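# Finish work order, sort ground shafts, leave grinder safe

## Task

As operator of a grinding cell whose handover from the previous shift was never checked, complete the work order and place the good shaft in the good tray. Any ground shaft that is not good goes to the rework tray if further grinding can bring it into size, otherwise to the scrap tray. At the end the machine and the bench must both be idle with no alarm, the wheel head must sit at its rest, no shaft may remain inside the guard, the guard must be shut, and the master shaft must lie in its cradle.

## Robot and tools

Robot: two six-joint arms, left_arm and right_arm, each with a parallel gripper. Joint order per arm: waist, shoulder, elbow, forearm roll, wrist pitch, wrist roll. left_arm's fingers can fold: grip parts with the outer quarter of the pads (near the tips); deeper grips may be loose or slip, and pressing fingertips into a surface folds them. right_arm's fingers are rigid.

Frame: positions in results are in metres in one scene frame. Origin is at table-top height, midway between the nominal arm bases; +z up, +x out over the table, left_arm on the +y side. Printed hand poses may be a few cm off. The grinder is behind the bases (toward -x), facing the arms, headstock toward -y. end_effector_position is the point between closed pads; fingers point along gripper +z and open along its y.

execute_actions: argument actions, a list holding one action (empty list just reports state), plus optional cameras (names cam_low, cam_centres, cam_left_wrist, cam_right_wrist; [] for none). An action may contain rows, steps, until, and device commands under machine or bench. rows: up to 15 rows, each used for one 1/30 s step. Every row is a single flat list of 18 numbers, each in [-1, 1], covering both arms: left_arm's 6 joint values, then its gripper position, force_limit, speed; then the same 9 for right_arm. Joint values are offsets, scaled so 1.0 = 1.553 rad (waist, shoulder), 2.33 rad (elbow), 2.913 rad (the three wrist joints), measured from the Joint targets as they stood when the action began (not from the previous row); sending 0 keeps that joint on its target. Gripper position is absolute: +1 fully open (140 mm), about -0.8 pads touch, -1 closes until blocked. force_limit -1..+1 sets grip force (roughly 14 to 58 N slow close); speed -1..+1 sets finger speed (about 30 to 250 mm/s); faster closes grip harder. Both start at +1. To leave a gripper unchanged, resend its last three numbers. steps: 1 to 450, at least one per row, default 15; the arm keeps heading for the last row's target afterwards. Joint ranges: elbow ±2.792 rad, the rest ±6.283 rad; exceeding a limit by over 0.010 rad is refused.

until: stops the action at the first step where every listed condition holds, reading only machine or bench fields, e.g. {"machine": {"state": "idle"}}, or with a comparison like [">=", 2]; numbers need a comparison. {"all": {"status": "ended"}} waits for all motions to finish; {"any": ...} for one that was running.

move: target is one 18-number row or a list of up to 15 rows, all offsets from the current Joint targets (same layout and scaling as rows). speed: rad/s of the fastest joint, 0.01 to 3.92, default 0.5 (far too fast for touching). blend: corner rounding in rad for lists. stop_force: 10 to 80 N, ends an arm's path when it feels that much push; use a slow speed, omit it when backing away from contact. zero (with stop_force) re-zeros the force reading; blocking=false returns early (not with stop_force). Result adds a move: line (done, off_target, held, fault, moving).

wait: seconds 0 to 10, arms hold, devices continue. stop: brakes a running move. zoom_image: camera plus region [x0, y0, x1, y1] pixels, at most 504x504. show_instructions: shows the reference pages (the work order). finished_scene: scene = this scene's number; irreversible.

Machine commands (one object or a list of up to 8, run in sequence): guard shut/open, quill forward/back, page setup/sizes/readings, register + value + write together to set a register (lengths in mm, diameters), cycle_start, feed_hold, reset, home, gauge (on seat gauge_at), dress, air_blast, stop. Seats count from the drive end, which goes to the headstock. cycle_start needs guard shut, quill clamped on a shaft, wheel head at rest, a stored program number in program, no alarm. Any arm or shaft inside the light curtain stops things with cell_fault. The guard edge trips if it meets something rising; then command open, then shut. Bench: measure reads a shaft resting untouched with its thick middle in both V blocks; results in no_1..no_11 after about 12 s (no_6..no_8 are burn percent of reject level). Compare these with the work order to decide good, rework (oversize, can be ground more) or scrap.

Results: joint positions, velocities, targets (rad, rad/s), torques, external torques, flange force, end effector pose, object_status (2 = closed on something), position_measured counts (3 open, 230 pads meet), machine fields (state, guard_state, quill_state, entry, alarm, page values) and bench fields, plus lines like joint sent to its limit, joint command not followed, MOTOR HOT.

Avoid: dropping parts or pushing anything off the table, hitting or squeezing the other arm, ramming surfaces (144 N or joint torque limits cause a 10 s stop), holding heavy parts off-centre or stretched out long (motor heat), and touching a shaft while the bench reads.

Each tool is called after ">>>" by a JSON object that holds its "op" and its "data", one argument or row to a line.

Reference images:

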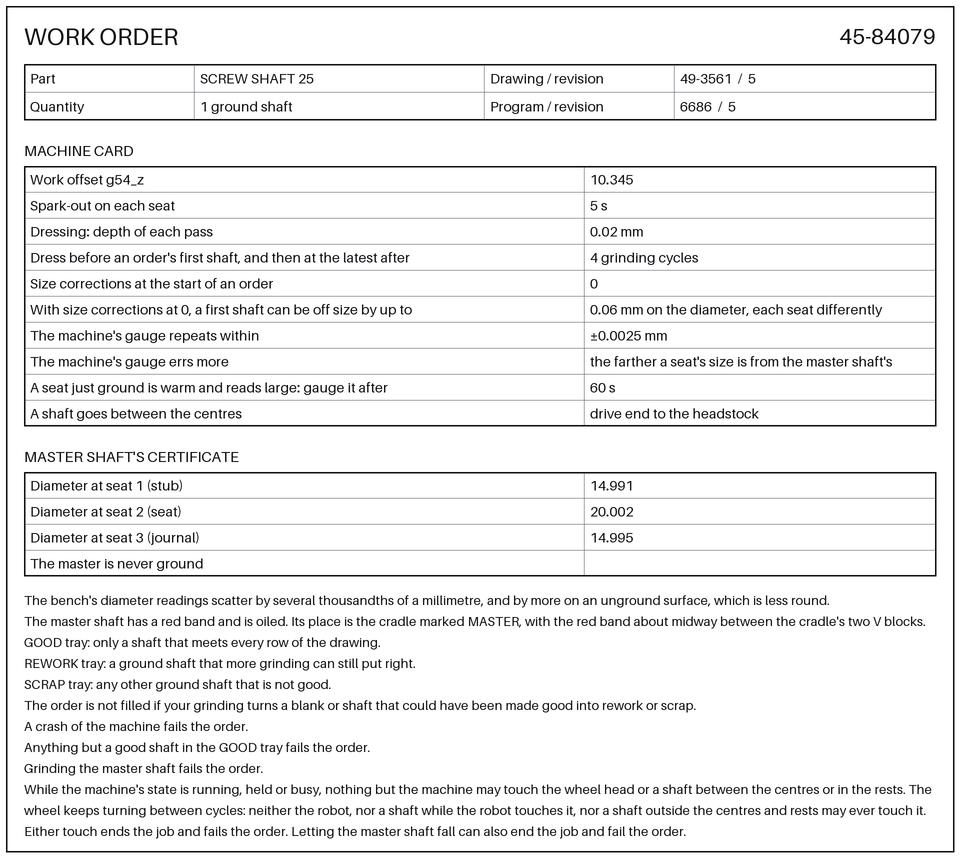

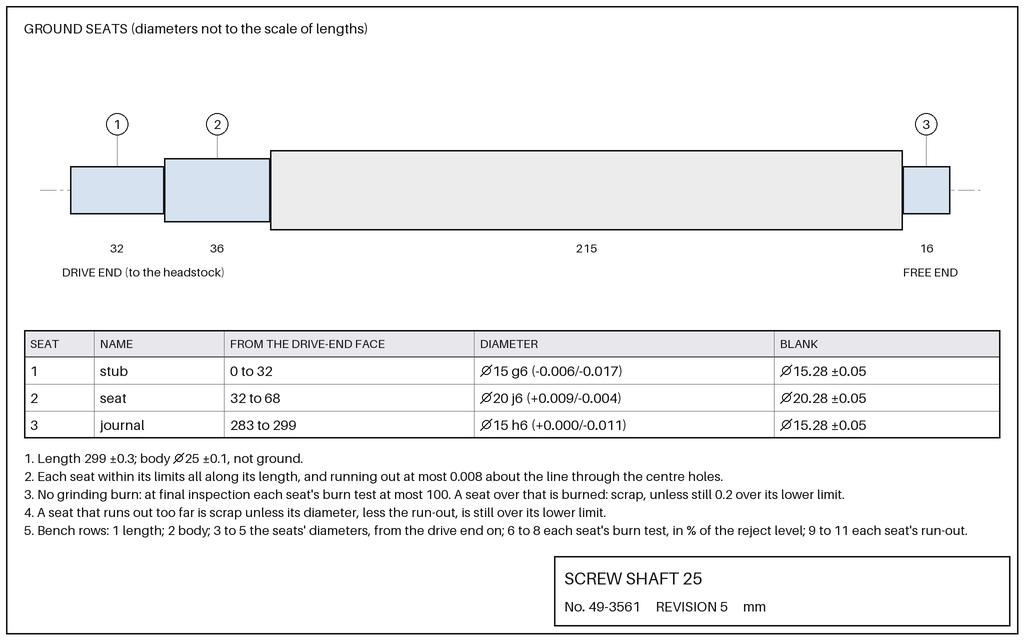

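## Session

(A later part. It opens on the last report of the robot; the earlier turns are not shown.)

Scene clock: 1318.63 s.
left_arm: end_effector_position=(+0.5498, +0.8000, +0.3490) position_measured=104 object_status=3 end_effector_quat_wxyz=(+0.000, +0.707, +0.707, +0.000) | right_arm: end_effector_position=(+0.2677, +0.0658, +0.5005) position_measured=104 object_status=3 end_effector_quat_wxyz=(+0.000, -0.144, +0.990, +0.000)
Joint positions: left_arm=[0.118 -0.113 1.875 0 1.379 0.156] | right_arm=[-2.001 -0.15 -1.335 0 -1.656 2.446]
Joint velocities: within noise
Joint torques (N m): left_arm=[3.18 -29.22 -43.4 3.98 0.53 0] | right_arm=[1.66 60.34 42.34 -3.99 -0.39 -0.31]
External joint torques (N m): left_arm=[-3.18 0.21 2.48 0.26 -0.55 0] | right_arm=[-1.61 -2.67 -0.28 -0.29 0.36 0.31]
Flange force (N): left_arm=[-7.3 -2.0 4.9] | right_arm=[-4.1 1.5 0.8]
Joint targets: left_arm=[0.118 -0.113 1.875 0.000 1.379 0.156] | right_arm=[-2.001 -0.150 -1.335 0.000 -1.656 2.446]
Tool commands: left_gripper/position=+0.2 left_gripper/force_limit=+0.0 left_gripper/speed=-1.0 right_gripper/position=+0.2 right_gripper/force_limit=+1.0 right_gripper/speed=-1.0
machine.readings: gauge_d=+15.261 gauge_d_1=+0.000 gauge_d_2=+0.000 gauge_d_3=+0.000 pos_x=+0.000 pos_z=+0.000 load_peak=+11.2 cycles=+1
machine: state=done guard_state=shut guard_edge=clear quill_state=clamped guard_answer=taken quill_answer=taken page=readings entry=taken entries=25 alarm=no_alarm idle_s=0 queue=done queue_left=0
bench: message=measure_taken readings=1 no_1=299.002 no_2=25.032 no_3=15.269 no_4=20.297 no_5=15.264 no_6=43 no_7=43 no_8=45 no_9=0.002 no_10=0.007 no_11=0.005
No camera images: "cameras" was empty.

>>> {"op": "execute_actions", "data": {
  "actions": [
    {"steps":450,"until":{"machine":{"idle_s":[">",72]}}}
  ],
  "cameras": []
}}

>>> {"op": "wait", "data": {
  "seconds": 10,
  "cameras": []
}}

>>> {"op": "wait", "data": {
  "seconds": 10,
  "cameras": []
}}

>>> {"op": "wait", "data": {
  "seconds": 10,
  "cameras": []
}}

>>> {"op": "wait", "data": {
  "seconds": 10,
  "cameras": []
}}

>>> {"op": "wait", "data": {
  "seconds": 10,
  "cameras": []
}}

>>> {"op": "wait", "data": {
  "seconds": 8,
  "cameras": []
}}

>>> {"op": "execute_actions", "data": {
  "actions": [
    {"machine":[{"register":"gauge_at","value":1,"write":true,"gauge":true},{"register":"gauge_at","value":2,"write":true,"gauge":true},{"register":"gauge_at","value":3,"write":true,"gauge":true}],"steps":450,"until":{"machine":{"queue":["!=","running"]}}}
  ],
  "cameras": []
}}

>>> {"op": "execute_actions", "data": {
  "actions": [
    {"machine":[{"register":"gauge_at","value":1,"write":true,"gauge":true},{"register":"gauge_at","value":2,"write":true,"gauge":true},{"register":"gauge_at","value":3,"write":true,"gauge":true}],"steps":450,"until":{"machine":{"queue":["!=","running"]}}}
  ],
  "cameras": []
}}

Scene clock: 1341.93 s.
left_arm: end_effector_position=(+0.5498, +0.8000, +0.3490) position_measured=104 object_status=3 end_effector_quat_wxyz=(+0.000, +0.707, +0.707, +0.000) | right_arm: end_effector_position=(+0.2677, +0.0658, +0.5005) position_measured=104 object_status=3 end_effector_quat_wxyz=(+0.000, -0.144, +0.990, +0.000)
Joint positions: left_arm=[0.118 -0.113 1.875 0 1.379 0.156] | right_arm=[-2.001 -0.15 -1.335 0 -1.656 2.446]
Joint velocities: within noise
Joint torques (N m): left_arm=[3.33 -29.03 -43.39 3.97 0.51 -0.03] | right_arm=[1.86 59.93 41.95 -3.95 -0.37 -0.27]
External joint torques (N m): left_arm=[-3.25 -0.38 2.26 0.29 -0.53 0.03] | right_arm=[-1.93 -2.34 0.14 -0.35 0.34 0.27]
Flange force (N): left_arm=[-7.5 -2.7 4.4] | right_arm=[-4.7 1.3 0.0]
Joint targets: left_arm=[0.118 -0.113 1.875 0.000 1.379 0.156] | right_arm=[-2.001 -0.150 -1.335 0.000 -1.656 2.446]
Tool commands: left_gripper/position=+0.2 left_gripper/force_limit=+0.0 left_gripper/speed=-1.0 right_gripper/position=+0.2 right_gripper/force_limit=+1.0 right_gripper/speed=-1.0
machine.readings: gauge_d=+15.261 gauge_d_1=+0.000 gauge_d_2=+0.000 gauge_d_3=+0.000 pos_x=+0.000 pos_z=+0.000 load_peak=+11.2 cycles=+1
machine: state=done guard_state=shut guard_edge=clear quill_state=clamped guard_answer=taken quill_answer=taken page=readings entry=taken entries=25 alarm=no_alarm idle_s=23 queue=done queue_left=0
bench: message=measure_taken readings=1 no_1=299.002 no_2=25.032 no_3=15.269 no_4=20.297 no_5=15.264 no_6=43 no_7=43 no_8=45 no_9=0.002 no_10=0.007 no_11=0.005
No camera images: "cameras" was empty.

Scene clock: 1351.93 s.
left_arm: end_effector_position=(+0.5498, +0.8000, +0.3490) position_measured=104 object_status=3 end_effector_quat_wxyz=(+0.000, +0.707, +0.707, +0.000) | right_arm: end_effector_position=(+0.2677, +0.0658, +0.5005) position_measured=104 object_status=3 end_effector_quat_wxyz=(+0.000, -0.144, +0.990, +0.000)
Joint positions: left_arm=[0.118 -0.113 1.875 0 1.379 0.156] | right_arm=[-2.001 -0.15 -1.335 0 -1.656 2.446]
Joint velocities: within noise
Joint torques (N m): left_arm=[3.24 -29.27 -43.35 3.93 0.52 -0.04] | right_arm=[1.79 59.74 42.19 -3.99 -0.38 -0.29]
External joint torques (N m): left_arm=[-3.17 0.07 2.38 0.33 -0.54 0.04] | right_arm=[-1.77 -2.38 -0.31 -0.28 0.34 0.29]
Flange force (N): left_arm=[-7.2 -2.1 4.7] | right_arm=[-3.9 0.9 0.9]
Joint targets: left_arm=[0.118 -0.113 1.875 0.000 1.379 0.156] | right_arm=[-2.001 -0.150 -1.335 0.000 -1.656 2.446]
Tool commands: left_gripper/position=+0.2 left_gripper/force_limit=+0.0 left_gripper/speed=-1.0 right_gripper/position=+0.2 right_gripper/force_limit=+1.0 right_gripper/speed=-1.0
machine.readings: gauge_d=+15.261 gauge_d_1=+0.000 gauge_d_2=+0.000 gauge_d_3=+0.000 pos_x=+0.000 pos_z=+0.000 load_peak=+11.2 cycles=+1
machine: state=done guard_state=shut guard_edge=clear quill_state=clamped guard_answer=taken quill_answer=taken page=readings entry=taken entries=25 alarm=no_alarm idle_s=33 queue=done queue_left=0
bench: message=measure_taken readings=1 no_1=299.002 no_2=25.032 no_3=15.269 no_4=20.297 no_5=15.264 no_6=43 no_7=43 no_8=45 no_9=0.002 no_10=0.007 no_11=0.005
wait: 10.00 s
No camera images: "cameras" was empty.

Scene clock: 1361.93 s.
left_arm: end_effector_position=(+0.5498, +0.8000, +0.3490) position_measured=104 object_status=3 end_effector_quat_wxyz=(+0.000, +0.707, +0.707, +0.000) | right_arm: end_effector_position=(+0.2677, +0.0658, +0.5005) position_measured=104 object_status=3 end_effector_quat_wxyz=(+0.000, -0.144, +0.990, +0.000)
Joint positions: left_arm=[0.118 -0.113 1.875 0 1.379 0.156] | right_arm=[-2.001 -0.15 -1.335 0 -1.656 2.446]
Joint velocities: within noise
Joint torques (N m): left_arm=[3.3 -28.75 -43.4 3.97 0.52 -0.01] | right_arm=[2.26 60 42.09 -3.99 -0.35 -0.32]
External joint torques (N m): left_arm=[-3.4 -0.45 2.37 0.28 -0.54 0.01] | right_arm=[-2.22 -2.3 0 -0.29 0.32 0.32]
Flange force (N): left_arm=[-7.9 -2.9 4.5] | right_arm=[-4.8 0.8 0.3]
Joint targets: left_arm=[0.118 -0.113 1.875 0.000 1.379 0.156] | right_arm=[-2.001 -0.150 -1.335 0.000 -1.656 2.446]
Tool commands: left_gripper/position=+0.2 left_gripper/force_limit=+0.0 left_gripper/speed=-1.0 right_gripper/position=+0.2 right_gripper/force_limit=+1.0 right_gripper/speed=-1.0
machine.readings: gauge_d=+15.261 gauge_d_1=+0.000 gauge_d_2=+0.000 gauge_d_3=+0.000 pos_x=+0.000 pos_z=+0.000 load_peak=+11.2 cycles=+1
machine: state=done guard_state=shut guard_edge=clear quill_state=clamped guard_answer=taken quill_answer=taken page=readings entry=taken entries=25 alarm=no_alarm idle_s=43 queue=done queue_left=0
bench: message=measure_taken readings=1 no_1=299.002 no_2=25.032 no_3=15.269 no_4=20.297 no_5=15.264 no_6=43 no_7=43 no_8=45 no_9=0.002 no_10=0.007 no_11=0.005
wait: 10.00 s
No camera images: "cameras" was empty.

Scene clock: 1371.93 s.
left_arm: end_effector_position=(+0.5498, +0.8000, +0.3490) position_measured=104 object_status=3 end_effector_quat_wxyz=(+0.000, +0.707, +0.707, +0.000) | right_arm: end_effector_position=(+0.2677, +0.0658, +0.5005) position_measured=104 object_status=3 end_effector_quat_wxyz=(+0.000, -0.144, +0.990, +0.000)
Joint positions: left_arm=[0.118 -0.113 1.875 0 1.379 0.156] | right_arm=[-2.001 -0.15 -1.335 0 -1.656 2.446]
Joint velocities: within noise
Joint torques (N m): left_arm=[3.36 -28.85 -43.26 3.97 0.55 -0.04] | right_arm=[1.87 60.03 42 -3.98 -0.36 -0.33]
External joint torques (N m): left_arm=[-3.4 -0.54 2.2 0.28 -0.57 0.04] | right_arm=[-1.9 -2.42 -0.03 -0.3 0.32 0.33]
Flange force (N): left_arm=[-7.8 -2.8 4.3] | right_arm=[-4.5 1.3 0.3]
Joint targets: left_arm=[0.118 -0.113 1.875 0.000 1.379 0.156] | right_arm=[-2.001 -0.150 -1.335 0.000 -1.656 2.446]
Tool commands: left_gripper/position=+0.2 left_gripper/force_limit=+0.0 left_gripper/speed=-1.0 right_gripper/position=+0.2 right_gripper/force_limit=+1.0 right_gripper/speed=-1.0
machine.readings: gauge_d=+15.261 gauge_d_1=+0.000 gauge_d_2=+0.000 gauge_d_3=+0.000 pos_x=+0.000 pos_z=+0.000 load_peak=+11.2 cycles=+1
machine: state=done guard_state=shut guard_edge=clear quill_state=clamped guard_answer=taken quill_answer=taken page=readings entry=taken entries=25 alarm=no_alarm idle_s=53 queue=done queue_left=0
bench: message=measure_taken readings=1 no_1=299.002 no_2=25.032 no_3=15.269 no_4=20.297 no_5=15.264 no_6=43 no_7=43 no_8=45 no_9=0.002 no_10=0.007 no_11=0.005
wait: 10.00 s
No camera images: "cameras" was empty.

Scene clock: 1381.93 s.
left_arm: end_effector_position=(+0.5498, +0.8000, +0.3490) position_measured=104 object_status=3 end_effector_quat_wxyz=(+0.000, +0.707, +0.707, +0.000) | right_arm: end_effector_position=(+0.2677, +0.0658, +0.5005) position_measured=104 object_status=3 end_effector_quat_wxyz=(+0.000, -0.144, +0.990, +0.000)
Joint positions: left_arm=[0.118 -0.113 1.875 0 1.379 0.156] | right_arm=[-2.001 -0.15 -1.335 0 -1.656 2.446]
Joint velocities: within noise
Joint torques (N m): left_arm=[3.42 -28.82 -43.4 3.98 0.54 -0.04] | right_arm=[1.5 60.01 41.85 -3.95 -0.39 -0.34]
External joint torques (N m): left_arm=[-3.41 -1.07 2.18 0.29 -0.56 0.04] | right_arm=[-1.62 -1.94 0.29 -0.35 0.35 0.34]
Flange force (N): left_arm=[-8.0 -3.6 4.1] | right_arm=[-4.0 1.4 -0.2]
Joint targets: left_arm=[0.118 -0.113 1.875 0.000 1.379 0.156] | right_arm=[-2.001 -0.150 -1.335 0.000 -1.656 2.446]
Tool commands: left_gripper/position=+0.2 left_gripper/force_limit=+0.0 left_gripper/speed=-1.0 right_gripper/position=+0.2 right_gripper/force_limit=+1.0 right_gripper/speed=-1.0
machine.readings: gauge_d=+15.261 gauge_d_1=+0.000 gauge_d_2=+0.000 gauge_d_3=+0.000 pos_x=+0.000 pos_z=+0.000 load_peak=+11.2 cycles=+1
machine: state=done guard_state=shut guard_edge=clear quill_state=clamped guard_answer=taken quill_answer=taken page=readings entry=taken entries=25 alarm=no_alarm idle_s=63 queue=done queue_left=0
bench: message=measure_taken readings=1 no_1=299.002 no_2=25.032 no_3=15.269 no_4=20.297 no_5=15.264 no_6=43 no_7=43 no_8=45 no_9=0.002 no_10=0.007 no_11=0.005
wait: 10.00 s
No camera images: "cameras" was empty.

Scene clock: 1391.93 s.
left_arm: end_effector_position=(+0.5498, +0.8000, +0.3490) position_measured=104 object_status=3 end_effector_quat_wxyz=(+0.000, +0.707, +0.707, +0.000) | right_arm: end_effector_position=(+0.2677, +0.0658, +0.5005) position_measured=104 object_status=3 end_effector_quat_wxyz=(+0.000, -0.144, +0.990, +0.000)
Joint positions: left_arm=[0.118 -0.113 1.875 0 1.379 0.156] | right_arm=[-2.001 -0.15 -1.335 0 -1.656 2.446]
Joint velocities: within noise
Joint torques (N m): left_arm=[3.5 -29.06 -43.36 3.94 0.54 -0.05] | right_arm=[1.39 60.27 42.04 -3.96 -0.36 -0.28]
External joint torques (N m): left_arm=[-3.51 -0.47 2.24 0.32 -0.55 0.05] | right_arm=[-1.37 -2.14 0.3 -0.35 0.33 0.28]
Flange force (N): left_arm=[-8.0 -2.7 4.3] | right_arm=[-4.0 1.9 -0.3]
Joint targets: left_arm=[0.118 -0.113 1.875 0.000 1.379 0.156] | right_arm=[-2.001 -0.150 -1.335 0.000 -1.656 2.446]
Tool commands: left_gripper/position=+0.2 left_gripper/force_limit=+0.0 left_gripper/speed=-1.0 right_gripper/position=+0.2 right_gripper/force_limit=+1.0 right_gripper/speed=-1.0
machine.readings: gauge_d=+15.261 gauge_d_1=+0.000 gauge_d_2=+0.000 gauge_d_3=+0.000 pos_x=+0.000 pos_z=+0.000 load_peak=+11.2 cycles=+1
machine: state=done guard_state=shut guard_edge=clear quill_state=clamped guard_answer=taken quill_answer=taken page=readings entry=taken entries=25 alarm=no_alarm idle_s=73 queue=done queue_left=0
bench: message=measure_taken readings=1 no_1=299.002 no_2=25.032 no_3=15.269 no_4=20.297 no_5=15.264 no_6=43 no_7=43 no_8=45 no_9=0.002 no_10=0.007 no_11=0.005
wait: 10.00 s
No camera images: "cameras" was empty.

Scene clock: 1399.93 s.
left_arm: end_effector_position=(+0.5498, +0.8000, +0.3490) position_measured=104 object_status=3 end_effector_quat_wxyz=(+0.000, +0.707, +0.707, +0.000) | right_arm: end_effector_position=(+0.2677, +0.0658, +0.5005) position_measured=104 object_status=3 end_effector_quat_wxyz=(+0.000, -0.144, +0.990, +0.000)
Joint positions: left_arm=[0.118 -0.113 1.875 0 1.379 0.156] | right_arm=[-2.001 -0.15 -1.335 0 -1.656 2.446]
Joint velocities: within noise
Joint torques (N m): left_arm=[3.06 -29.06 -43.3 3.97 0.55 -0.04] | right_arm=[1.9 60.27 42.14 -3.97 -0.39 -0.3]
External joint torques (N m): left_arm=[-2.96 -0.62 2.2 0.29 -0.56 0.04] | right_arm=[-1.87 -2.68 -0.07 -0.32 0.36 0.3]
Flange force (N): left_arm=[-6.9 -3.0 4.2] | right_arm=[-4.7 1.5 0.4]
Joint targets: left_arm=[0.118 -0.113 1.875 0.000 1.379 0.156] | right_arm=[-2.001 -0.150 -1.335 0.000 -1.656 2.446]
Tool commands: left_gripper/position=+0.2 left_gripper/force_limit=+0.0 left_gripper/speed=-1.0 right_gripper/position=+0.2 right_gripper/force_limit=+1.0 right_gripper/speed=-1.0
machine.readings: gauge_d=+15.261 gauge_d_1=+0.000 gauge_d_2=+0.000 gauge_d_3=+0.000 pos_x=+0.000 pos_z=+0.000 load_peak=+11.2 cycles=+1
machine: state=done guard_state=shut guard_edge=clear quill_state=clamped guard_answer=taken quill_answer=taken page=readings entry=taken entries=25 alarm=no_alarm idle_s=81 queue=done queue_left=0
bench: message=measure_taken readings=1 no_1=299.002 no_2=25.032 no_3=15.269 no_4=20.297 no_5=15.264 no_6=43 no_7=43 no_8=45 no_9=0.002 no_10=0.007 no_11=0.005
wait: 8.00 s
No camera images: "cameras" was empty.

Scene clock: 1412.27 s.
left_arm: end_effector_position=(+0.5498, +0.8000, +0.3490) position_measured=104 object_status=3 end_effector_quat_wxyz=(+0.000, +0.707, +0.707, +0.000) | right_arm: end_effector_position=(+0.2677, +0.0658, +0.5005) position_measured=104 object_status=3 end_effector_quat_wxyz=(+0.000, -0.144, +0.990, +0.000)
Joint positions: left_arm=[0.118 -0.113 1.875 0 1.379 0.156] | right_arm=[-2.001 -0.15 -1.335 0 -1.656 2.446]
Joint velocities: within noise
Joint torques (N m): left_arm=[3.29 -28.98 -43.38 3.99 0.54 0] | right_arm=[2.01 59.89 42.3 -3.97 -0.38 -0.3]
External joint torques (N m): left_arm=[-3.35 -0.4 2.31 0.27 -0.55 0] | right_arm=[-2.07 -2.05 -0.17 -0.32 0.34 0.3]
Flange force (N): left_arm=[-7.8 -2.7 4.5] | right_arm=[-4.1 0.4 0.7]
Joint targets: left_arm=[0.118 -0.113 1.875 0.000 1.379 0.156] | right_arm=[-2.001 -0.150 -1.335 0.000 -1.656 2.446]
Tool commands: left_gripper/position=+0.2 left_gripper/force_limit=+0.0 left_gripper/speed=-1.0 right_gripper/position=+0.2 right_gripper/force_limit=+1.0 right_gripper/speed=-1.0
machine.readings: gauge_d=+15.081 gauge_d_1=+15.064 gauge_d_2=+20.080 gauge_d_3=+15.081 pos_x=+0.000 pos_z=+0.000 load_peak=+11.2 cycles=+1
machine: state=done guard_state=shut guard_edge=clear quill_state=clamped guard_answer=taken quill_answer=taken page=readings entry=taken entries=31 alarm=no_alarm idle_s=93 queue=done queue_left=0
bench: message=measure_taken readings=1 no_1=299.002 no_2=25.032 no_3=15.269 no_4=20.297 no_5=15.264 no_6=43 no_7=43 no_8=45 no_9=0.002 no_10=0.007 no_11=0.005
No camera images: "cameras" was empty.

Scene clock: 1424.60 s.
left_arm: end_effector_position=(+0.5498, +0.8000, +0.3490) position_measured=104 object_status=3 end_effector_quat_wxyz=(+0.000, +0.707, +0.707, +0.000) | right_arm: end_effector_position=(+0.2677, +0.0658, +0.5005) position_measured=104 object_status=3 end_effector_quat_wxyz=(+0.000, -0.144, +0.990, +0.000)
Joint positions: left_arm=[0.118 -0.113 1.875 0 1.379 0.156] | right_arm=[-2.001 -0.15 -1.335 0 -1.656 2.446]
Joint velocities: within noise
Joint torques (N m): left_arm=[3.4 -28.95 -43.26 3.98 0.58 -0.01] | right_arm=[1.86 59.66 42.01 -3.99 -0.36 -0.29]
External joint torques (N m): left_arm=[-3.29 -0.74 2.19 0.28 -0.59 0.01] | right_arm=[-1.92 -2.13 0.02 -0.3 0.32 0.29]
Flange force (N): left_arm=[-7.7 -3.1 4.2] | right_arm=[-4.3 0.9 0.2]
Joint targets: left_arm=[0.118 -0.113 1.875 0.000 1.379 0.156] | right_arm=[-2.001 -0.150 -1.335 0.000 -1.656 2.446]
Tool commands: left_gripper/position=+0.2 left_gripper/force_limit=+0.0 left_gripper/speed=-1.0 right_gripper/position=+0.2 right_gripper/force_limit=+1.0 right_gripper/speed=-1.0
machine.readings: gauge_d=+15.080 gauge_d_1=+15.064 gauge_d_2=+20.079 gauge_d_3=+15.080 pos_x=+0.000 pos_z=+0.000 load_peak=+11.2 cycles=+1
machine: state=done guard_state=shut guard_edge=clear quill_state=clamped guard_answer=taken quill_answer=taken page=readings entry=taken entries=37 alarm=no_alarm idle_s=105 queue=done queue_left=0
bench: message=measure_taken readings=1 no_1=299.002 no_2=25.032 no_3=15.269 no_4=20.297 no_5=15.264 no_6=43 no_7=43 no_8=45 no_9=0.002 no_10=0.007 no_11=0.005
No camera images: "cameras" was empty.

>>> {"op": "execute_actions", "data": {
  "actions": [
    {"machine":[{"register":"size_1","value":0.009,"write":true},{"register":"size_2","value":0.0075,"write":true},{"register":"size_3","value":-0.0015,"write":true},{"cycle_start":true}],"steps":90}
  ],
  "cameras": []
}}

>>> {"op": "execute_actions", "data": {
  "actions": [
    {"steps":450,"until":{"machine":{"state":["!=","running"]}}}
  ],
  "cameras": []
}}

>>> {"op": "execute_actions", "data": {
  "actions": [
    {"steps":450,"until":{"machine":{"state":["!=","running"]}}}
  ],
  "cameras": []
}}

>>> {"op": "execute_actions", "data": {
  "actions": [
    {"steps":450,"until":{"machine":{"state":["!=","running"]}}}
  ],
  "cameras": []
}}

>>> {"op": "execute_actions", "data": {
  "actions": [
    {"steps":450,"until":{"machine":{"state":["!=","running"]}}}
  ],
  "cameras": []
}}

>>> {"op": "execute_actions", "data": {
  "actions": [
    {"steps":450,"until":{"machine":{"state":["!=","running"]}}}
  ],
  "cameras": []
}}

>>> {"op": "execute_actions", "data": {
  "actions": [
    {"steps":450,"until":{"machine":{"state":["!=","running"]}}}
  ],
  "cameras": []
}}

>>> {"op": "execute_actions", "data": {
  "actions": [
    {"steps":450,"until":{"machine":{"state":["!=","running"]}}}
  ],
  "cameras": []
}}

>>> {"op": "execute_actions", "data": {
  "actions": [
    {"steps":450,"until":{"machine":{"state":["!=","running"]}}}
  ],
  "cameras": []
}}

>>> {"op": "execute_actions", "data": {
  "actions": [
    {"steps":450,"until":{"machine":{"state":["!=","running"]}}}
  ],
  "cameras": []
}}

>>> {"op": "execute_actions", "data": {
  "actions": [
    {"steps":450,"until":{"machine":{"state":["!=","running"]}}}
  ],
  "cameras": []
}}

Scene clock: 1445.07 s.
left_arm: end_effector_position=(+0.5498, +0.8000, +0.3490) position_measured=104 object_status=3 end_effector_quat_wxyz=(+0.000, +0.707, +0.707, +0.000) | right_arm: end_effector_position=(+0.2677, +0.0658, +0.5005) position_measured=104 object_status=3 end_effector_quat_wxyz=(+0.000, -0.144, +0.990, +0.000)
Joint positions: left_arm=[0.118 -0.113 1.875 0 1.379 0.156] | right_arm=[-2.001 -0.15 -1.335 0 -1.656 2.446]
Joint velocities: within noise
Joint torques (N m): left_arm=[3.39 -29.18 -43.4 3.95 0.56 -0.03] | right_arm=[1.79 60.23 42.02 -4.01 -0.35 -0.34]
External joint torques (N m): left_arm=[-3.3 0.03 2.43 0.31 -0.58 0.03] | right_arm=[-1.76 -2.87 -0.1 -0.26 0.32 0.34]
Flange force (N): left_arm=[-7.5 -2.2 4.8] | right_arm=[-4.7 1.9 0.4]
Joint targets: left_arm=[0.118 -0.113 1.875 0.000 1.379 0.156] | right_arm=[-2.001 -0.150 -1.335 0.000 -1.656 2.446]
Tool commands: left_gripper/position=+0.2 left_gripper/force_limit=+0.0 left_gripper/speed=-1.0 right_gripper/position=+0.2 right_gripper/force_limit=+1.0 right_gripper/speed=-1.0
machine.readings: gauge_d=+15.080 gauge_d_1=+0.000 gauge_d_2=+0.000 gauge_d_3=+0.000 pos_x=-347.041 pos_z=+16.000 load_peak=+0.0 cycles=+1
machine: state=running guard_state=shut guard_edge=clear quill_state=clamped guard_answer=taken quill_answer=taken page=readings entry=taken entries=41 alarm=no_alarm idle_s=125 queue=running queue_left=0
bench: message=measure_taken readings=1 no_1=299.002 no_2=25.032 no_3=15.269 no_4=20.297 no_5=15.264 no_6=43 no_7=43 no_8=45 no_9=0.002 no_10=0.007 no_11=0.005
No camera images: "cameras" was empty.

Scene clock: 1460.27 s.
left_arm: end_effector_position=(+0.5498, +0.8000, +0.3490) position_measured=104 object_status=3 end_effector_quat_wxyz=(+0.000, +0.707, +0.707, +0.000) | right_arm: end_effector_position=(+0.2677, +0.0658, +0.5005) position_measured=104 object_status=3 end_effector_quat_wxyz=(+0.000, -0.144, +0.990, +0.000)
Joint positions: left_arm=[0.118 -0.113 1.875 0 1.379 0.156] | right_arm=[-2.001 -0.15 -1.335 0 -1.656 2.446]
Joint velocities: within noise
Joint torques (N m): left_arm=[3.41 -29.05 -43.29 3.97 0.49 -0.02] | right_arm=[1.52 59.96 42.01 -4.03 -0.41 -0.28]
External joint torques (N m): left_arm=[-3.45 -0.35 2.27 0.28 -0.5 0.02] | right_arm=[-1.4 -2.95 -0.23 -0.23 0.38 0.28]
Flange force (N): left_arm=[-7.9 -2.6 4.3] | right_arm=[-4.3 2.1 0.7]
Joint targets: left_arm=[0.118 -0.113 1.875 0.000 1.379 0.156] | right_arm=[-2.001 -0.150 -1.335 0.000 -1.656 2.446]
Tool commands: left_gripper/position=+0.2 left_gripper/force_limit=+0.0 left_gripper/speed=-1.0 right_gripper/position=+0.2 right_gripper/force_limit=+1.0 right_gripper/speed=-1.0
machine.readings: gauge_d=+15.080 gauge_d_1=+0.000 gauge_d_2=+0.000 gauge_d_3=+0.000 pos_x=-347.193 pos_z=+16.000 load_peak=+0.0 cycles=+1
machine: state=running guard_state=shut guard_edge=clear quill_state=clamped guard_answer=taken quill_answer=taken page=readings entry=taken entries=41 alarm=no_alarm idle_s=140 queue=running queue_left=0
bench: message=measure_taken readings=1 no_1=299.002 no_2=25.032 no_3=15.269 no_4=20.297 no_5=15.264 no_6=43 no_7=43 no_8=45 no_9=0.002 no_10=0.007 no_11=0.005
No camera images: "cameras" was empty.

Scene clock: 1475.47 s.
left_arm: end_effector_position=(+0.5498, +0.8000, +0.3490) position_measured=104 object_status=3 end_effector_quat_wxyz=(+0.000, +0.707, +0.707, +0.000) | right_arm: end_effector_position=(+0.2677, +0.0658, +0.5005) position_measured=104 object_status=3 end_effector_quat_wxyz=(+0.000, -0.144, +0.990, +0.000)
Joint positions: left_arm=[0.118 -0.113 1.875 0 1.379 0.156] | right_arm=[-2.001 -0.15 -1.335 0 -1.656 2.446]
Joint velocities: within noise
Joint torques (N m): left_arm=[3.27 -28.68 -43.42 3.98 0.55 -0.02] | right_arm=[1.95 60.43 42.1 -3.94 -0.38 -0.35]
External joint torques (N m): left_arm=[-3.13 -1.4 2.21 0.3 -0.56 0.02] | right_arm=[-2.01 -2.65 0.05 -0.36 0.34 0.35]
Flange force (N): left_arm=[-7.6 -4.3 4.0] | right_arm=[-4.9 1.6 0.2]
Joint targets: left_arm=[0.118 -0.113 1.875 0.000 1.379 0.156] | right_arm=[-2.001 -0.150 -1.335 0.000 -1.656 2.446]
Tool commands: left_gripper/position=+0.2 left_gripper/force_limit=+0.0 left_gripper/speed=-1.0 right_gripper/position=+0.2 right_gripper/force_limit=+1.0 right_gripper/speed=-1.0
machine.readings: gauge_d=+15.080 gauge_d_1=+0.000 gauge_d_2=+0.000 gauge_d_3=+0.000 pos_x=-347.345 pos_z=+16.000 load_peak=+0.0 cycles=+1
machine: state=running guard_state=shut guard_edge=clear quill_state=clamped guard_answer=taken quill_answer=taken page=readings entry=taken entries=41 alarm=no_alarm idle_s=156 queue=running queue_left=0
bench: message=measure_taken readings=1 no_1=299.002 no_2=25.032 no_3=15.269 no_4=20.297 no_5=15.264 no_6=43 no_7=43 no_8=45 no_9=0.002 no_10=0.007 no_11=0.005
No camera images: "cameras" was empty.

Scene clock: 1490.67 s.
left_arm: end_effector_position=(+0.5498, +0.8000, +0.3490) position_measured=104 object_status=3 end_effector_quat_wxyz=(+0.000, +0.707, +0.707, +0.000) | right_arm: end_effector_position=(+0.2677, +0.0658, +0.5005) position_measured=104 object_status=3 end_effector_quat_wxyz=(+0.000, -0.144, +0.990, +0.000)
Joint positions: left_arm=[0.118 -0.113 1.875 0 1.379 0.156] | right_arm=[-2.001 -0.15 -1.335 0 -1.656 2.446]
Joint velocities: within noise
Joint torques (N m): left_arm=[3.08 -28.91 -43.35 4 0.54 -0.04] | right_arm=[2.07 60.01 42.04 -4.01 -0.38 -0.3]
External joint torques (N m): left_arm=[-3.08 -0.53 2.32 0.26 -0.56 0.04] | right_arm=[-2.08 -2.37 -0.04 -0.27 0.34 0.3]
Flange force (N): left_arm=[-7.2 -3.0 4.4] | right_arm=[-4.7 1.0 0.4]
Joint targets: left_arm=[0.118 -0.113 1.875 0.000 1.379 0.156] | right_arm=[-2.001 -0.150 -1.335 0.000 -1.656 2.446]
Tool commands: left_gripper/position=+0.2 left_gripper/force_limit=+0.0 left_gripper/speed=-1.0 right_gripper/position=+0.2 right_gripper/force_limit=+1.0 right_gripper/speed=-1.0
machine.readings: gauge_d=+15.080 gauge_d_1=+0.000 gauge_d_2=+0.000 gauge_d_3=+0.000 pos_x=-347.429 pos_z=+16.000 load_peak=+2.9 cycles=+1
machine: state=running guard_state=shut guard_edge=clear quill_state=clamped guard_answer=taken quill_answer=taken page=readings entry=taken entries=41 alarm=no_alarm idle_s=171 queue=running queue_left=0
bench: message=measure_taken readings=1 no_1=299.002 no_2=25.032 no_3=15.269 no_4=20.297 no_5=15.264 no_6=43 no_7=43 no_8=45 no_9=0.002 no_10=0.007 no_11=0.005
No camera images: "cameras" was empty.

Scene clock: 1505.87 s.
left_arm: end_effector_position=(+0.5498, +0.8000, +0.3490) position_measured=104 object_status=3 end_effector_quat_wxyz=(+0.000, +0.707, +0.707, +0.000) | right_arm: end_effector_position=(+0.2677, +0.0658, +0.5005) position_measured=104 object_status=3 end_effector_quat_wxyz=(+0.000, -0.144, +0.990, +0.000)
Joint positions: left_arm=[0.118 -0.113 1.875 0 1.379 0.156] | right_arm=[-2.001 -0.15 -1.335 0 -1.656 2.446]
Joint velocities: within noise
Joint torques (N m): left_arm=[3.28 -28.85 -43.49 3.93 0.55 -0.09] | right_arm=[1.57 60.08 41.99 -3.96 -0.43 -0.27]
External joint torques (N m): left_arm=[-3.29 -0.45 2.49 0.33 -0.56 0.09] | right_arm=[-1.56 -2.23 0.14 -0.33 0.4 0.27]
Flange force (N): left_arm=[-7.6 -3.1 4.7] | right_arm=[-4.1 1.6 0.1]
Joint targets: left_arm=[0.118 -0.113 1.875 0.000 1.379 0.156] | right_arm=[-2.001 -0.150 -1.335 0.000 -1.656 2.446]
Tool commands: left_gripper/position=+0.2 left_gripper/force_limit=+0.0 left_gripper/speed=-1.0 right_gripper/position=+0.2 right_gripper/force_limit=+1.0 right_gripper/speed=-1.0
machine.readings: gauge_d=+15.080 gauge_d_1=+0.000 gauge_d_2=+0.000 gauge_d_3=+0.000 pos_x=-347.459 pos_z=+16.000 load_peak=+2.9 cycles=+1
machine: state=running guard_state=shut guard_edge=clear quill_state=clamped guard_answer=taken quill_answer=taken page=readings entry=taken entries=41 alarm=no_alarm idle_s=186 queue=running queue_left=0
bench: message=measure_taken readings=1 no_1=299.002 no_2=25.032 no_3=15.269 no_4=20.297 no_5=15.264 no_6=43 no_7=43 no_8=45 no_9=0.002 no_10=0.007 no_11=0.005
No camera images: "cameras" was empty.

Scene clock: 1521.07 s.
left_arm: end_effector_position=(+0.5498, +0.8000, +0.3490) position_measured=104 object_status=3 end_effector_quat_wxyz=(+0.000, +0.707, +0.707, +0.000) | right_arm: end_effector_position=(+0.2677, +0.0658, +0.5005) position_measured=104 object_status=3 end_effector_quat_wxyz=(+0.000, -0.144, +0.990, +0.000)
Joint positions: left_arm=[0.118 -0.113 1.875 0 1.379 0.156] | right_arm=[-2.001 -0.15 -1.335 0 -1.656 2.446]
Joint velocities: within noise
Joint torques (N m): left_arm=[3.37 -28.75 -43.43 3.95 0.5 -0.02] | right_arm=[1.68 59.94 42 -4 -0.38 -0.29]
External joint torques (N m): left_arm=[-3.39 -0.59 2.46 0.3 -0.52 0.02] | right_arm=[-1.87 -2.05 0.15 -0.3 0.35 0.29]
Flange force (N): left_arm=[-8.0 -3.2 4.6] | right_arm=[-4.3 1.1 0.1]
Joint targets: left_arm=[0.118 -0.113 1.875 0.000 1.379 0.156] | right_arm=[-2.001 -0.150 -1.335 0.000 -1.656 2.446]
Tool commands: left_gripper/position=+0.2 left_gripper/force_limit=+0.0 left_gripper/speed=-1.0 right_gripper/position=+0.2 right_gripper/force_limit=+1.0 right_gripper/speed=-1.0
machine.readings: gauge_d=+15.080 gauge_d_1=+0.000 gauge_d_2=+0.000 gauge_d_3=+0.000 pos_x=-213.490 pos_z=+50.000 load_peak=+2.9 cycles=+1
machine: state=running guard_state=shut guard_edge=clear quill_state=clamped guard_answer=taken quill_answer=taken page=readings entry=taken entries=41 alarm=no_alarm idle_s=201 queue=running queue_left=0
bench: message=measure_taken readings=1 no_1=299.002 no_2=25.032 no_3=15.269 no_4=20.297 no_5=15.264 no_6=43 no_7=43 no_8=45 no_9=0.002 no_10=0.007 no_11=0.005
No camera images: "cameras" was empty.

Scene clock: 1536.27 s.
left_arm: end_effector_position=(+0.5498, +0.8000, +0.3490) position_measured=104 object_status=3 end_effector_quat_wxyz=(+0.000, +0.707, +0.707, +0.000) | right_arm: end_effector_position=(+0.2677, +0.0658, +0.5005) position_measured=104 object_status=3 end_effector_quat_wxyz=(+0.000, -0.144, +0.990, +0.000)
Joint positions: left_arm=[0.118 -0.113 1.875 0 1.379 0.156] | right_arm=[-2.001 -0.15 -1.335 0 -1.656 2.446]
Joint velocities: within noise
Joint torques (N m): left_arm=[3.15 -29.24 -43.47 3.95 0.54 -0.04] | right_arm=[1.59 59.72 42.09 -3.98 -0.36 -0.25]
External joint torques (N m): left_arm=[-3.11 -0.21 2.45 0.3 -0.56 0.04] | right_arm=[-1.59 -2.19 -0.12 -0.29 0.32 0.25]
Flange force (N): left_arm=[-7.2 -2.7 4.8] | right_arm=[-3.8 1.1 0.5]
Joint targets: left_arm=[0.118 -0.113 1.875 0.000 1.379 0.156] | right_arm=[-2.001 -0.150 -1.335 0.000 -1.656 2.446]
Tool commands: left_gripper/position=+0.2 left_gripper/force_limit=+0.0 left_gripper/speed=-1.0 right_gripper/position=+0.2 right_gripper/force_limit=+1.0 right_gripper/speed=-1.0
machine.readings: gauge_d=+15.080 gauge_d_1=+0.000 gauge_d_2=+0.000 gauge_d_3=+0.000 pos_x=-342.183 pos_z=+50.000 load_peak=+2.9 cycles=+1
machine: state=running guard_state=shut guard_edge=clear quill_state=clamped guard_answer=taken quill_answer=taken page=readings entry=taken entries=41 alarm=no_alarm idle_s=216 queue=running queue_left=0
bench: message=measure_taken readings=1 no_1=299.002 no_2=25.032 no_3=15.269 no_4=20.297 no_5=15.264 no_6=43 no_7=43 no_8=45 no_9=0.002 no_10=0.007 no_11=0.005
No camera images: "cameras" was empty.

Scene clock: 1551.47 s.
left_arm: end_effector_position=(+0.5498, +0.8000, +0.3490) position_measured=104 object_status=3 end_effector_quat_wxyz=(+0.000, +0.707, +0.707, +0.000) | right_arm: end_effector_position=(+0.2677, +0.0658, +0.5005) position_measured=104 object_status=3 end_effector_quat_wxyz=(+0.000, -0.144, +0.990, +0.000)
Joint positions: left_arm=[0.118 -0.113 1.875 0 1.379 0.156] | right_arm=[-2.001 -0.15 -1.335 0 -1.656 2.446]
Joint velocities: within noise
Joint torques (N m): left_arm=[3.3 -28.92 -43.38 3.95 0.52 -0.04] | right_arm=[1.59 59.93 42.01 -3.97 -0.42 -0.29]
External joint torques (N m): left_arm=[-3.36 -0.45 2.28 0.31 -0.54 0.04] | right_arm=[-1.71 -2.24 0.02 -0.32 0.38 0.29]
Flange force (N): left_arm=[-7.8 -2.8 4.4] | right_arm=[-4.2 1.3 0.3]
Joint targets: left_arm=[0.118 -0.113 1.875 0.000 1.379 0.156] | right_arm=[-2.001 -0.150 -1.335 0.000 -1.656 2.446]
Tool commands: left_gripper/position=+0.2 left_gripper/force_limit=+0.0 left_gripper/speed=-1.0 right_gripper/position=+0.2 right_gripper/force_limit=+1.0 right_gripper/speed=-1.0
machine.readings: gauge_d=+15.080 gauge_d_1=+0.000 gauge_d_2=+0.000 gauge_d_3=+0.000 pos_x=-342.335 pos_z=+50.000 load_peak=+2.9 cycles=+1
machine: state=running guard_state=shut guard_edge=clear quill_state=clamped guard_answer=taken quill_answer=taken page=readings entry=taken entries=41 alarm=no_alarm idle_s=231 queue=running queue_left=0
bench: message=measure_taken readings=1 no_1=299.002 no_2=25.032 no_3=15.269 no_4=20.297 no_5=15.264 no_6=43 no_7=43 no_8=45 no_9=0.002 no_10=0.007 no_11=0.005
No camera images: "cameras" was empty.

Scene clock: 1566.67 s.
left_arm: end_effector_position=(+0.5498, +0.8000, +0.3490) position_measured=104 object_status=3 end_effector_quat_wxyz=(+0.000, +0.707, +0.707, +0.000) | right_arm: end_effector_position=(+0.2677, +0.0658, +0.5005) position_measured=104 object_status=3 end_effector_quat_wxyz=(+0.000, -0.144, +0.990, +0.000)
Joint positions: left_arm=[0.118 -0.113 1.875 0 1.379 0.156] | right_arm=[-2.001 -0.15 -1.335 0 -1.656 2.446]
Joint velocities: within noise
Joint torques (N m): left_arm=[3.28 -29.04 -43.36 3.96 0.51 -0.01] | right_arm=[1.74 60.06 41.9 -3.97 -0.4 -0.29]
External joint torques (N m): left_arm=[-3.17 -0.12 2.4 0.3 -0.53 0.01] | right_arm=[-1.86 -2.11 0.2 -0.32 0.35 0.29]
Flange force (N): left_arm=[-7.3 -2.5 4.6] | right_arm=[-4.4 1.2 0.0]
Joint targets: left_arm=[0.118 -0.113 1.875 0.000 1.379 0.156] | right_arm=[-2.001 -0.150 -1.335 0.000 -1.656 2.446]
Tool commands: left_gripper/position=+0.2 left_gripper/force_limit=+0.0 left_gripper/speed=-1.0 right_gripper/position=+0.2 right_gripper/force_limit=+1.0 right_gripper/speed=-1.0
machine.readings: gauge_d=+15.080 gauge_d_1=+0.000 gauge_d_2=+0.000 gauge_d_3=+0.000 pos_x=-342.417 pos_z=+50.000 load_peak=+5.7 cycles=+1
machine: state=running guard_state=shut guard_edge=clear quill_state=clamped guard_answer=taken quill_answer=taken page=readings entry=taken entries=41 alarm=no_alarm idle_s=246 queue=running queue_left=0
bench: message=measure_taken readings=1 no_1=299.002 no_2=25.032 no_3=15.269 no_4=20.297 no_5=15.264 no_6=43 no_7=43 no_8=45 no_9=0.002 no_10=0.007 no_11=0.005
No camera images: "cameras" was empty.

Scene clock: 1581.87 s.
left_arm: end_effector_position=(+0.5498, +0.8000, +0.3490) position_measured=104 object_status=3 end_effector_quat_wxyz=(+0.000, +0.707, +0.707, +0.000) | right_arm: end_effector_position=(+0.2677, +0.0658, +0.5005) position_measured=104 object_status=3 end_effector_quat_wxyz=(+0.000, -0.144, +0.990, +0.000)
Joint positions: left_arm=[0.118 -0.113 1.875 0 1.379 0.156] | right_arm=[-2.001 -0.15 -1.335 0 -1.656 2.446]
Joint velocities: within noise
Joint torques (N m): left_arm=[3.23 -28.94 -43.48 3.96 0.54 -0.04] | right_arm=[1.7 60.13 42.01 -3.98 -0.38 -0.31]
External joint torques (N m): left_arm=[-3.2 -0.1 2.55 0.29 -0.56 0.04] | right_arm=[-1.75 -2.74 -0.04 -0.3 0.35 0.31]
Flange force (N): left_arm=[-7.4 -2.6 4.9] | right_arm=[-4.7 1.8 0.3]
Joint targets: left_arm=[0.118 -0.113 1.875 0.000 1.379 0.156] | right_arm=[-2.001 -0.150 -1.335 0.000 -1.656 2.446]
Tool commands: left_gripper/position=+0.2 left_gripper/force_limit=+0.0 left_gripper/speed=-1.0 right_gripper/position=+0.2 right_gripper/force_limit=+1.0 right_gripper/speed=-1.0
machine.readings: gauge_d=+15.080 gauge_d_1=+0.000 gauge_d_2=+0.000 gauge_d_3=+0.000 pos_x=-342.447 pos_z=+50.000 load_peak=+5.7 cycles=+1
machine: state=running guard_state=shut guard_edge=clear quill_state=clamped guard_answer=taken quill_answer=taken page=readings entry=taken entries=41 alarm=no_alarm idle_s=261 queue=running queue_left=0
bench: message=measure_taken readings=1 no_1=299.002 no_2=25.032 no_3=15.269 no_4=20.297 no_5=15.264 no_6=43 no_7=43 no_8=45 no_9=0.002 no_10=0.007 no_11=0.005
No camera images: "cameras" was empty.

Scene clock: 1597.07 s.
left_arm: end_effector_position=(+0.5498, +0.8000, +0.3490) position_measured=104 object_status=3 end_effector_quat_wxyz=(+0.000, +0.707, +0.707, +0.000) | right_arm: end_effector_position=(+0.2677, +0.0658, +0.5005) position_measured=104 object_status=3 end_effector_quat_wxyz=(+0.000, -0.144, +0.990, +0.000)
Joint positions: left_arm=[0.118 -0.113 1.875 0 1.379 0.156] | right_arm=[-2.001 -0.15 -1.335 0 -1.656 2.446]
Joint velocities: within noise
Joint torques (N m): left_arm=[3.51 -29.04 -43.26 3.97 0.51 -0.01] | right_arm=[1.54 59.71 42.14 -3.98 -0.41 -0.28]
External joint torques (N m): left_arm=[-3.49 -0.6 2.09 0.3 -0.52 0.01] | right_arm=[-1.55 -1.93 0 -0.32 0.37 0.28]
Flange force (N): left_arm=[-8.1 -2.7 4.0] | right_arm=[-3.6 1.0 0.4]
Joint targets: left_arm=[0.118 -0.113 1.875 0.000 1.379 0.156] | right_arm=[-2.001 -0.150 -1.335 0.000 -1.656 2.446]
Tool commands: left_gripper/position=+0.2 left_gripper/force_limit=+0.0 left_gripper/speed=-1.0 right_gripper/position=+0.2 right_gripper/force_limit=+1.0 right_gripper/speed=-1.0
machine.readings: gauge_d=+15.080 gauge_d_1=+0.000 gauge_d_2=+0.000 gauge_d_3=+0.000 pos_x=+0.000 pos_z=+202.495 load_peak=+5.7 cycles=+1
machine: state=running guard_state=shut guard_edge=clear quill_state=clamped guard_answer=taken quill_answer=taken page=readings entry=taken entries=41 alarm=no_alarm idle_s=276 queue=running queue_left=0
bench: message=measure_taken readings=1 no_1=299.002 no_2=25.032 no_3=15.269 no_4=20.297 no_5=15.264 no_6=43 no_7=43 no_8=45 no_9=0.002 no_10=0.007 no_11=0.005
No camera images: "cameras" was empty.

>>> {"op": "execute_actions", "data": {
  "actions": [
    {"steps":450,"until":{"machine":{"state":["!=","running"]}}}
  ],
  "cameras": []
}}

>>> {"op": "execute_actions", "data": {
  "actions": [
    {"steps":450,"until":{"machine":{"state":["!=","running"]}}}
  ],
  "cameras": []
}}

>>> {"op": "execute_actions", "data": {
  "actions": [
    {"steps":450,"until":{"machine":{"state":["!=","running"]}}}
  ],
  "cameras": []
}}

>>> {"op": "execute_actions", "data": {
  "actions": [
    {"steps":450,"until":{"machine":{"state":["!=","running"]}}}
  ],
  "cameras": []
}}

>>> {"op": "execute_actions", "data": {
  "actions": [
    {"steps":450,"until":{"machine":{"state":["!=","running"]}}}
  ],
  "cameras": []
}}

>>> {"op": "execute_actions", "data": {
  "actions": [
    {"steps":450,"until":{"machine":{"state":["!=","running"]}}}
  ],
  "cameras": []
}}

Scene clock: 1619.23 s.
left_arm: end_effector_position=(+0.5498, +0.8000, +0.3490) position_measured=104 object_status=3 end_effector_quat_wxyz=(+0.000, +0.707, +0.707, +0.000) | right_arm: end_effector_position=(+0.2677, +0.0658, +0.5005) position_measured=104 object_status=3 end_effector_quat_wxyz=(+0.000, -0.144, +0.990, +0.000)
Joint positions: left_arm=[0.118 -0.113 1.875 0 1.379 0.156] | right_arm=[-2.001 -0.15 -1.335 0 -1.656 2.446]
Joint velocities: within noise
Joint torques (N m): left_arm=[3.14 -29.15 -43.42 3.99 0.52 -0.04] | right_arm=[1.74 60.08 42.08 -3.97 -0.37 -0.27]
External joint torques (N m): left_arm=[-2.93 -0.63 2.19 0.3 -0.54 0.04] | right_arm=[-1.76 -2.82 -0.14 -0.3 0.34 0.27]
Flange force (N): left_arm=[-6.9 -3.1 4.2] | right_arm=[-4.7 1.7 0.5]
Joint targets: left_arm=[0.118 -0.113 1.875 0.000 1.379 0.156] | right_arm=[-2.001 -0.150 -1.335 0.000 -1.656 2.446]
Tool commands: left_gripper/position=+0.2 left_gripper/force_limit=+0.0 left_gripper/speed=-1.0 right_gripper/position=+0.2 right_gripper/force_limit=+1.0 right_gripper/speed=-1.0
machine.readings: gauge_d=+15.080 gauge_d_1=+0.000 gauge_d_2=+0.000 gauge_d_3=+0.000 pos_x=-347.228 pos_z=+291.000 load_peak=+5.7 cycles=+1
machine: state=running guard_state=shut guard_edge=clear quill_state=clamped guard_answer=taken quill_answer=taken page=readings entry=taken entries=41 alarm=no_alarm idle_s=298 queue=running queue_left=0
bench: message=measure_taken readings=1 no_1=299.002 no_2=25.032 no_3=15.269 no_4=20.297 no_5=15.264 no_6=43 no_7=43 no_8=45 no_9=0.002 no_10=0.007 no_11=0.005
No camera images: "cameras" was empty.

Scene clock: 1634.43 s.
left_arm: end_effector_position=(+0.5498, +0.8000, +0.3490) position_measured=104 object_status=3 end_effector_quat_wxyz=(+0.000, +0.707, +0.707, +0.000) | right_arm: end_effector_position=(+0.2677, +0.0658, +0.5005) position_measured=104 object_status=3 end_effector_quat_wxyz=(+0.000, -0.144, +0.990, +0.000)
Joint positions: left_arm=[0.118 -0.113 1.875 0 1.379 0.156] | right_arm=[-2.001 -0.15 -1.335 0 -1.656 2.446]
Joint velocities: within noise
Joint torques (N m): left_arm=[3.22 -28.79 -43.45 3.94 0.54 0] | right_arm=[1.8 60.19 41.99 -3.93 -0.36 -0.33]
External joint torques (N m): left_arm=[-3.17 -0.31 2.43 0.33 -0.56 0] | right_arm=[-1.93 -2.05 0.13 -0.37 0.31 0.33]
Flange force (N): left_arm=[-7.4 -2.8 4.7] | right_arm=[-4.3 1.0 0.0]
Joint targets: left_arm=[0.118 -0.113 1.875 0.000 1.379 0.156] | right_arm=[-2.001 -0.150 -1.335 0.000 -1.656 2.446]
Tool commands: left_gripper/position=+0.2 left_gripper/force_limit=+0.0 left_gripper/speed=-1.0 right_gripper/position=+0.2 right_gripper/force_limit=+1.0 right_gripper/speed=-1.0
machine.readings: gauge_d=+15.080 gauge_d_1=+0.000 gauge_d_2=+0.000 gauge_d_3=+0.000 pos_x=-347.380 pos_z=+291.000 load_peak=+5.7 cycles=+1
machine: state=running guard_state=shut guard_edge=clear quill_state=clamped guard_answer=taken quill_answer=taken page=readings entry=taken entries=41 alarm=no_alarm idle_s=313 queue=running queue_left=0
bench: message=measure_taken readings=1 no_1=299.002 no_2=25.032 no_3=15.269 no_4=20.297 no_5=15.264 no_6=43 no_7=43 no_8=45 no_9=0.002 no_10=0.007 no_11=0.005
No camera images: "cameras" was empty.

Scene clock: 1649.63 s.
left_arm: end_effector_position=(+0.5498, +0.8000, +0.3490) position_measured=104 object_status=3 end_effector_quat_wxyz=(+0.000, +0.707, +0.707, +0.000) | right_arm: end_effector_position=(+0.2677, +0.0658, +0.5005) position_measured=104 object_status=3 end_effector_quat_wxyz=(+0.000, -0.144, +0.990, +0.000)
Joint positions: left_arm=[0.118 -0.113 1.875 0 1.379 0.156] | right_arm=[-2.001 -0.15 -1.335 0 -1.656 2.446]
Joint velocities: within noise
Joint torques (N m): left_arm=[3.24 -28.96 -43.36 3.96 0.5 -0.01] | right_arm=[1.63 59.97 42.18 -4 -0.36 -0.31]
External joint torques (N m): left_arm=[-3.18 -0.73 2.21 0.31 -0.51 0.01] | right_arm=[-1.63 -2.47 -0.25 -0.27 0.31 0.31]
Flange force (N): left_arm=[-7.5 -3.2 4.1] | right_arm=[-4.0 1.3 0.7]
Joint targets: left_arm=[0.118 -0.113 1.875 0.000 1.379 0.156] | right_arm=[-2.001 -0.150 -1.335 0.000 -1.656 2.446]
Tool commands: left_gripper/position=+0.2 left_gripper/force_limit=+0.0 left_gripper/speed=-1.0 right_gripper/position=+0.2 right_gripper/force_limit=+1.0 right_gripper/speed=-1.0
machine.readings: gauge_d=+15.080 gauge_d_1=+0.000 gauge_d_2=+0.000 gauge_d_3=+0.000 pos_x=-347.440 pos_z=+291.000 load_peak=+5.7 cycles=+1
machine: state=running guard_state=shut guard_edge=clear quill_state=clamped guard_answer=taken quill_answer=taken page=readings entry=taken entries=41 alarm=no_alarm idle_s=328 queue=running queue_left=0
bench: message=measure_taken readings=1 no_1=299.002 no_2=25.032 no_3=15.269 no_4=20.297 no_5=15.264 no_6=43 no_7=43 no_8=45 no_9=0.002 no_10=0.007 no_11=0.005
No camera images: "cameras" was empty.

Scene clock: 1664.83 s.
left_arm: end_effector_position=(+0.5498, +0.8000, +0.3490) position_measured=104 object_status=3 end_effector_quat_wxyz=(+0.000, +0.707, +0.707, +0.000) | right_arm: end_effector_position=(+0.2677, +0.0658, +0.5005) position_measured=104 object_status=3 end_effector_quat_wxyz=(+0.000, -0.144, +0.990, +0.000)
Joint positions: left_arm=[0.118 -0.113 1.875 0 1.379 0.156] | right_arm=[-2.001 -0.15 -1.335 0 -1.656 2.446]
Joint velocities: within noise
Joint torques (N m): left_arm=[3.4 -29.01 -43.32 3.94 0.56 -0.02] | right_arm=[1.65 60.09 41.97 -3.96 -0.36 -0.34]
External joint torques (N m): left_arm=[-3.58 -0.38 2.27 0.31 -0.58 0.02] | right_arm=[-1.65 -2.55 0.02 -0.32 0.32 0.34]
Flange force (N): left_arm=[-8.2 -2.5 4.5] | right_arm=[-4.4 1.8 0.2]
Joint targets: left_arm=[0.118 -0.113 1.875 0.000 1.379 0.156] | right_arm=[-2.001 -0.150 -1.335 0.000 -1.656 2.446]
Tool commands: left_gripper/position=+0.2 left_gripper/force_limit=+0.0 left_gripper/speed=-1.0 right_gripper/position=+0.2 right_gripper/force_limit=+1.0 right_gripper/speed=-1.0
machine.readings: gauge_d=+15.080 gauge_d_1=+0.000 gauge_d_2=+0.000 gauge_d_3=+0.000 pos_x=-347.470 pos_z=+291.000 load_peak=+5.7 cycles=+1
machine: state=running guard_state=shut guard_edge=clear quill_state=clamped guard_answer=taken quill_answer=taken page=readings entry=taken entries=41 alarm=no_alarm idle_s=343 queue=running queue_left=0
bench: message=measure_taken readings=1 no_1=299.002 no_2=25.032 no_3=15.269 no_4=20.297 no_5=15.264 no_6=43 no_7=43 no_8=45 no_9=0.002 no_10=0.007 no_11=0.005
No camera images: "cameras" was empty.

Scene clock: 1679.27 s.
left_arm: end_effector_position=(+0.5498, +0.8000, +0.3490) position_measured=104 object_status=3 end_effector_quat_wxyz=(+0.000, +0.707, +0.707, +0.000) | right_arm: end_effector_position=(+0.2677, +0.0658, +0.5005) position_measured=104 object_status=3 end_effector_quat_wxyz=(+0.000, -0.144, +0.990, +0.000)
Joint positions: left_arm=[0.118 -0.113 1.875 0 1.379 0.156] | right_arm=[-2.001 -0.15 -1.335 0 -1.656 2.446]
Joint velocities: within noise
Joint torques (N m): left_arm=[3.11 -28.97 -43.34 3.94 0.52 -0.04] | right_arm=[1.66 59.94 42.07 -3.95 -0.37 -0.34]
External joint torques (N m): left_arm=[-3.11 -0.34 2.33 0.32 -0.54 0.04] | right_arm=[-1.78 -2 0.09 -0.35 0.34 0.34]
Flange force (N): left_arm=[-7.2 -2.7 4.5] | right_arm=[-4.0 1.1 0.1]
Joint targets: left_arm=[0.118 -0.113 1.875 0.000 1.379 0.156] | right_arm=[-2.001 -0.150 -1.335 0.000 -1.656 2.446]
Tool commands: left_gripper/position=+0.2 left_gripper/force_limit=+0.0 left_gripper/speed=-1.0 right_gripper/position=+0.2 right_gripper/force_limit=+1.0 right_gripper/speed=-1.0
machine.readings: gauge_d=+15.080 gauge_d_1=+0.000 gauge_d_2=+0.000 gauge_d_3=+0.000 pos_x=+0.000 pos_z=+0.000 load_peak=+5.7 cycles=+2
machine: state=done guard_state=shut guard_edge=clear quill_state=clamped guard_answer=taken quill_answer=taken page=readings entry=taken entries=41 alarm=no_alarm idle_s=0 queue=done queue_left=0
bench: message=measure_taken readings=1 no_1=299.002 no_2=25.032 no_3=15.269 no_4=20.297 no_5=15.264 no_6=43 no_7=43 no_8=45 no_9=0.002 no_10=0.007 no_11=0.005
No camera images: "cameras" was empty.

Scene clock: 1679.50 s.
left_arm: end_effector_position=(+0.5498, +0.8000, +0.3490) position_measured=104 object_status=3 end_effector_quat_wxyz=(+0.000, +0.707, +0.707, +0.000) | right_arm: end_effector_position=(+0.2677, +0.0658, +0.5005) position_measured=104 object_status=3 end_effector_quat_wxyz=(+0.000, -0.144, +0.990, +0.000)
Joint positions: left_arm=[0.118 -0.113 1.875 0 1.379 0.156] | right_arm=[-2.001 -0.15 -1.335 0 -1.656 2.446]
Joint velocities: within noise
Joint torques (N m): left_arm=[3.19 -29.02 -43.35 3.98 0.54 -0.02] | right_arm=[1.9 59.94 42.13 -3.99 -0.4 -0.26]
External joint torques (N m): left_arm=[-3.07 -0.11 2.38 0.28 -0.56 0.02] | right_arm=[-1.95 -2.29 -0.13 -0.29 0.37 0.26]
Flange force (N): left_arm=[-7.1 -2.4 4.7] | right_arm=[-4.3 0.9 0.6]
Joint targets: left_arm=[0.118 -0.113 1.875 0.000 1.379 0.156] | right_arm=[-2.001 -0.150 -1.335 0.000 -1.656 2.446]
Tool commands: left_gripper/position=+0.2 left_gripper/force_limit=+0.0 left_gripper/speed=-1.0 right_gripper/position=+0.2 right_gripper/force_limit=+1.0 right_gripper/speed=-1.0
machine.readings: gauge_d=+15.080 gauge_d_1=+0.000 gauge_d_2=+0.000 gauge_d_3=+0.000 pos_x=+0.000 pos_z=+0.000 load_peak=+5.7 cycles=+2
machine: state=done guard_state=shut guard_edge=clear quill_state=clamped guard_answer=taken quill_answer=taken page=readings entry=taken entries=41 alarm=no_alarm idle_s=0 queue=done queue_left=0
bench: message=measure_taken readings=1 no_1=299.002 no_2=25.032 no_3=15.269 no_4=20.297 no_5=15.264 no_6=43 no_7=43 no_8=45 no_9=0.002 no_10=0.007 no_11=0.005
No camera images: "cameras" was empty.


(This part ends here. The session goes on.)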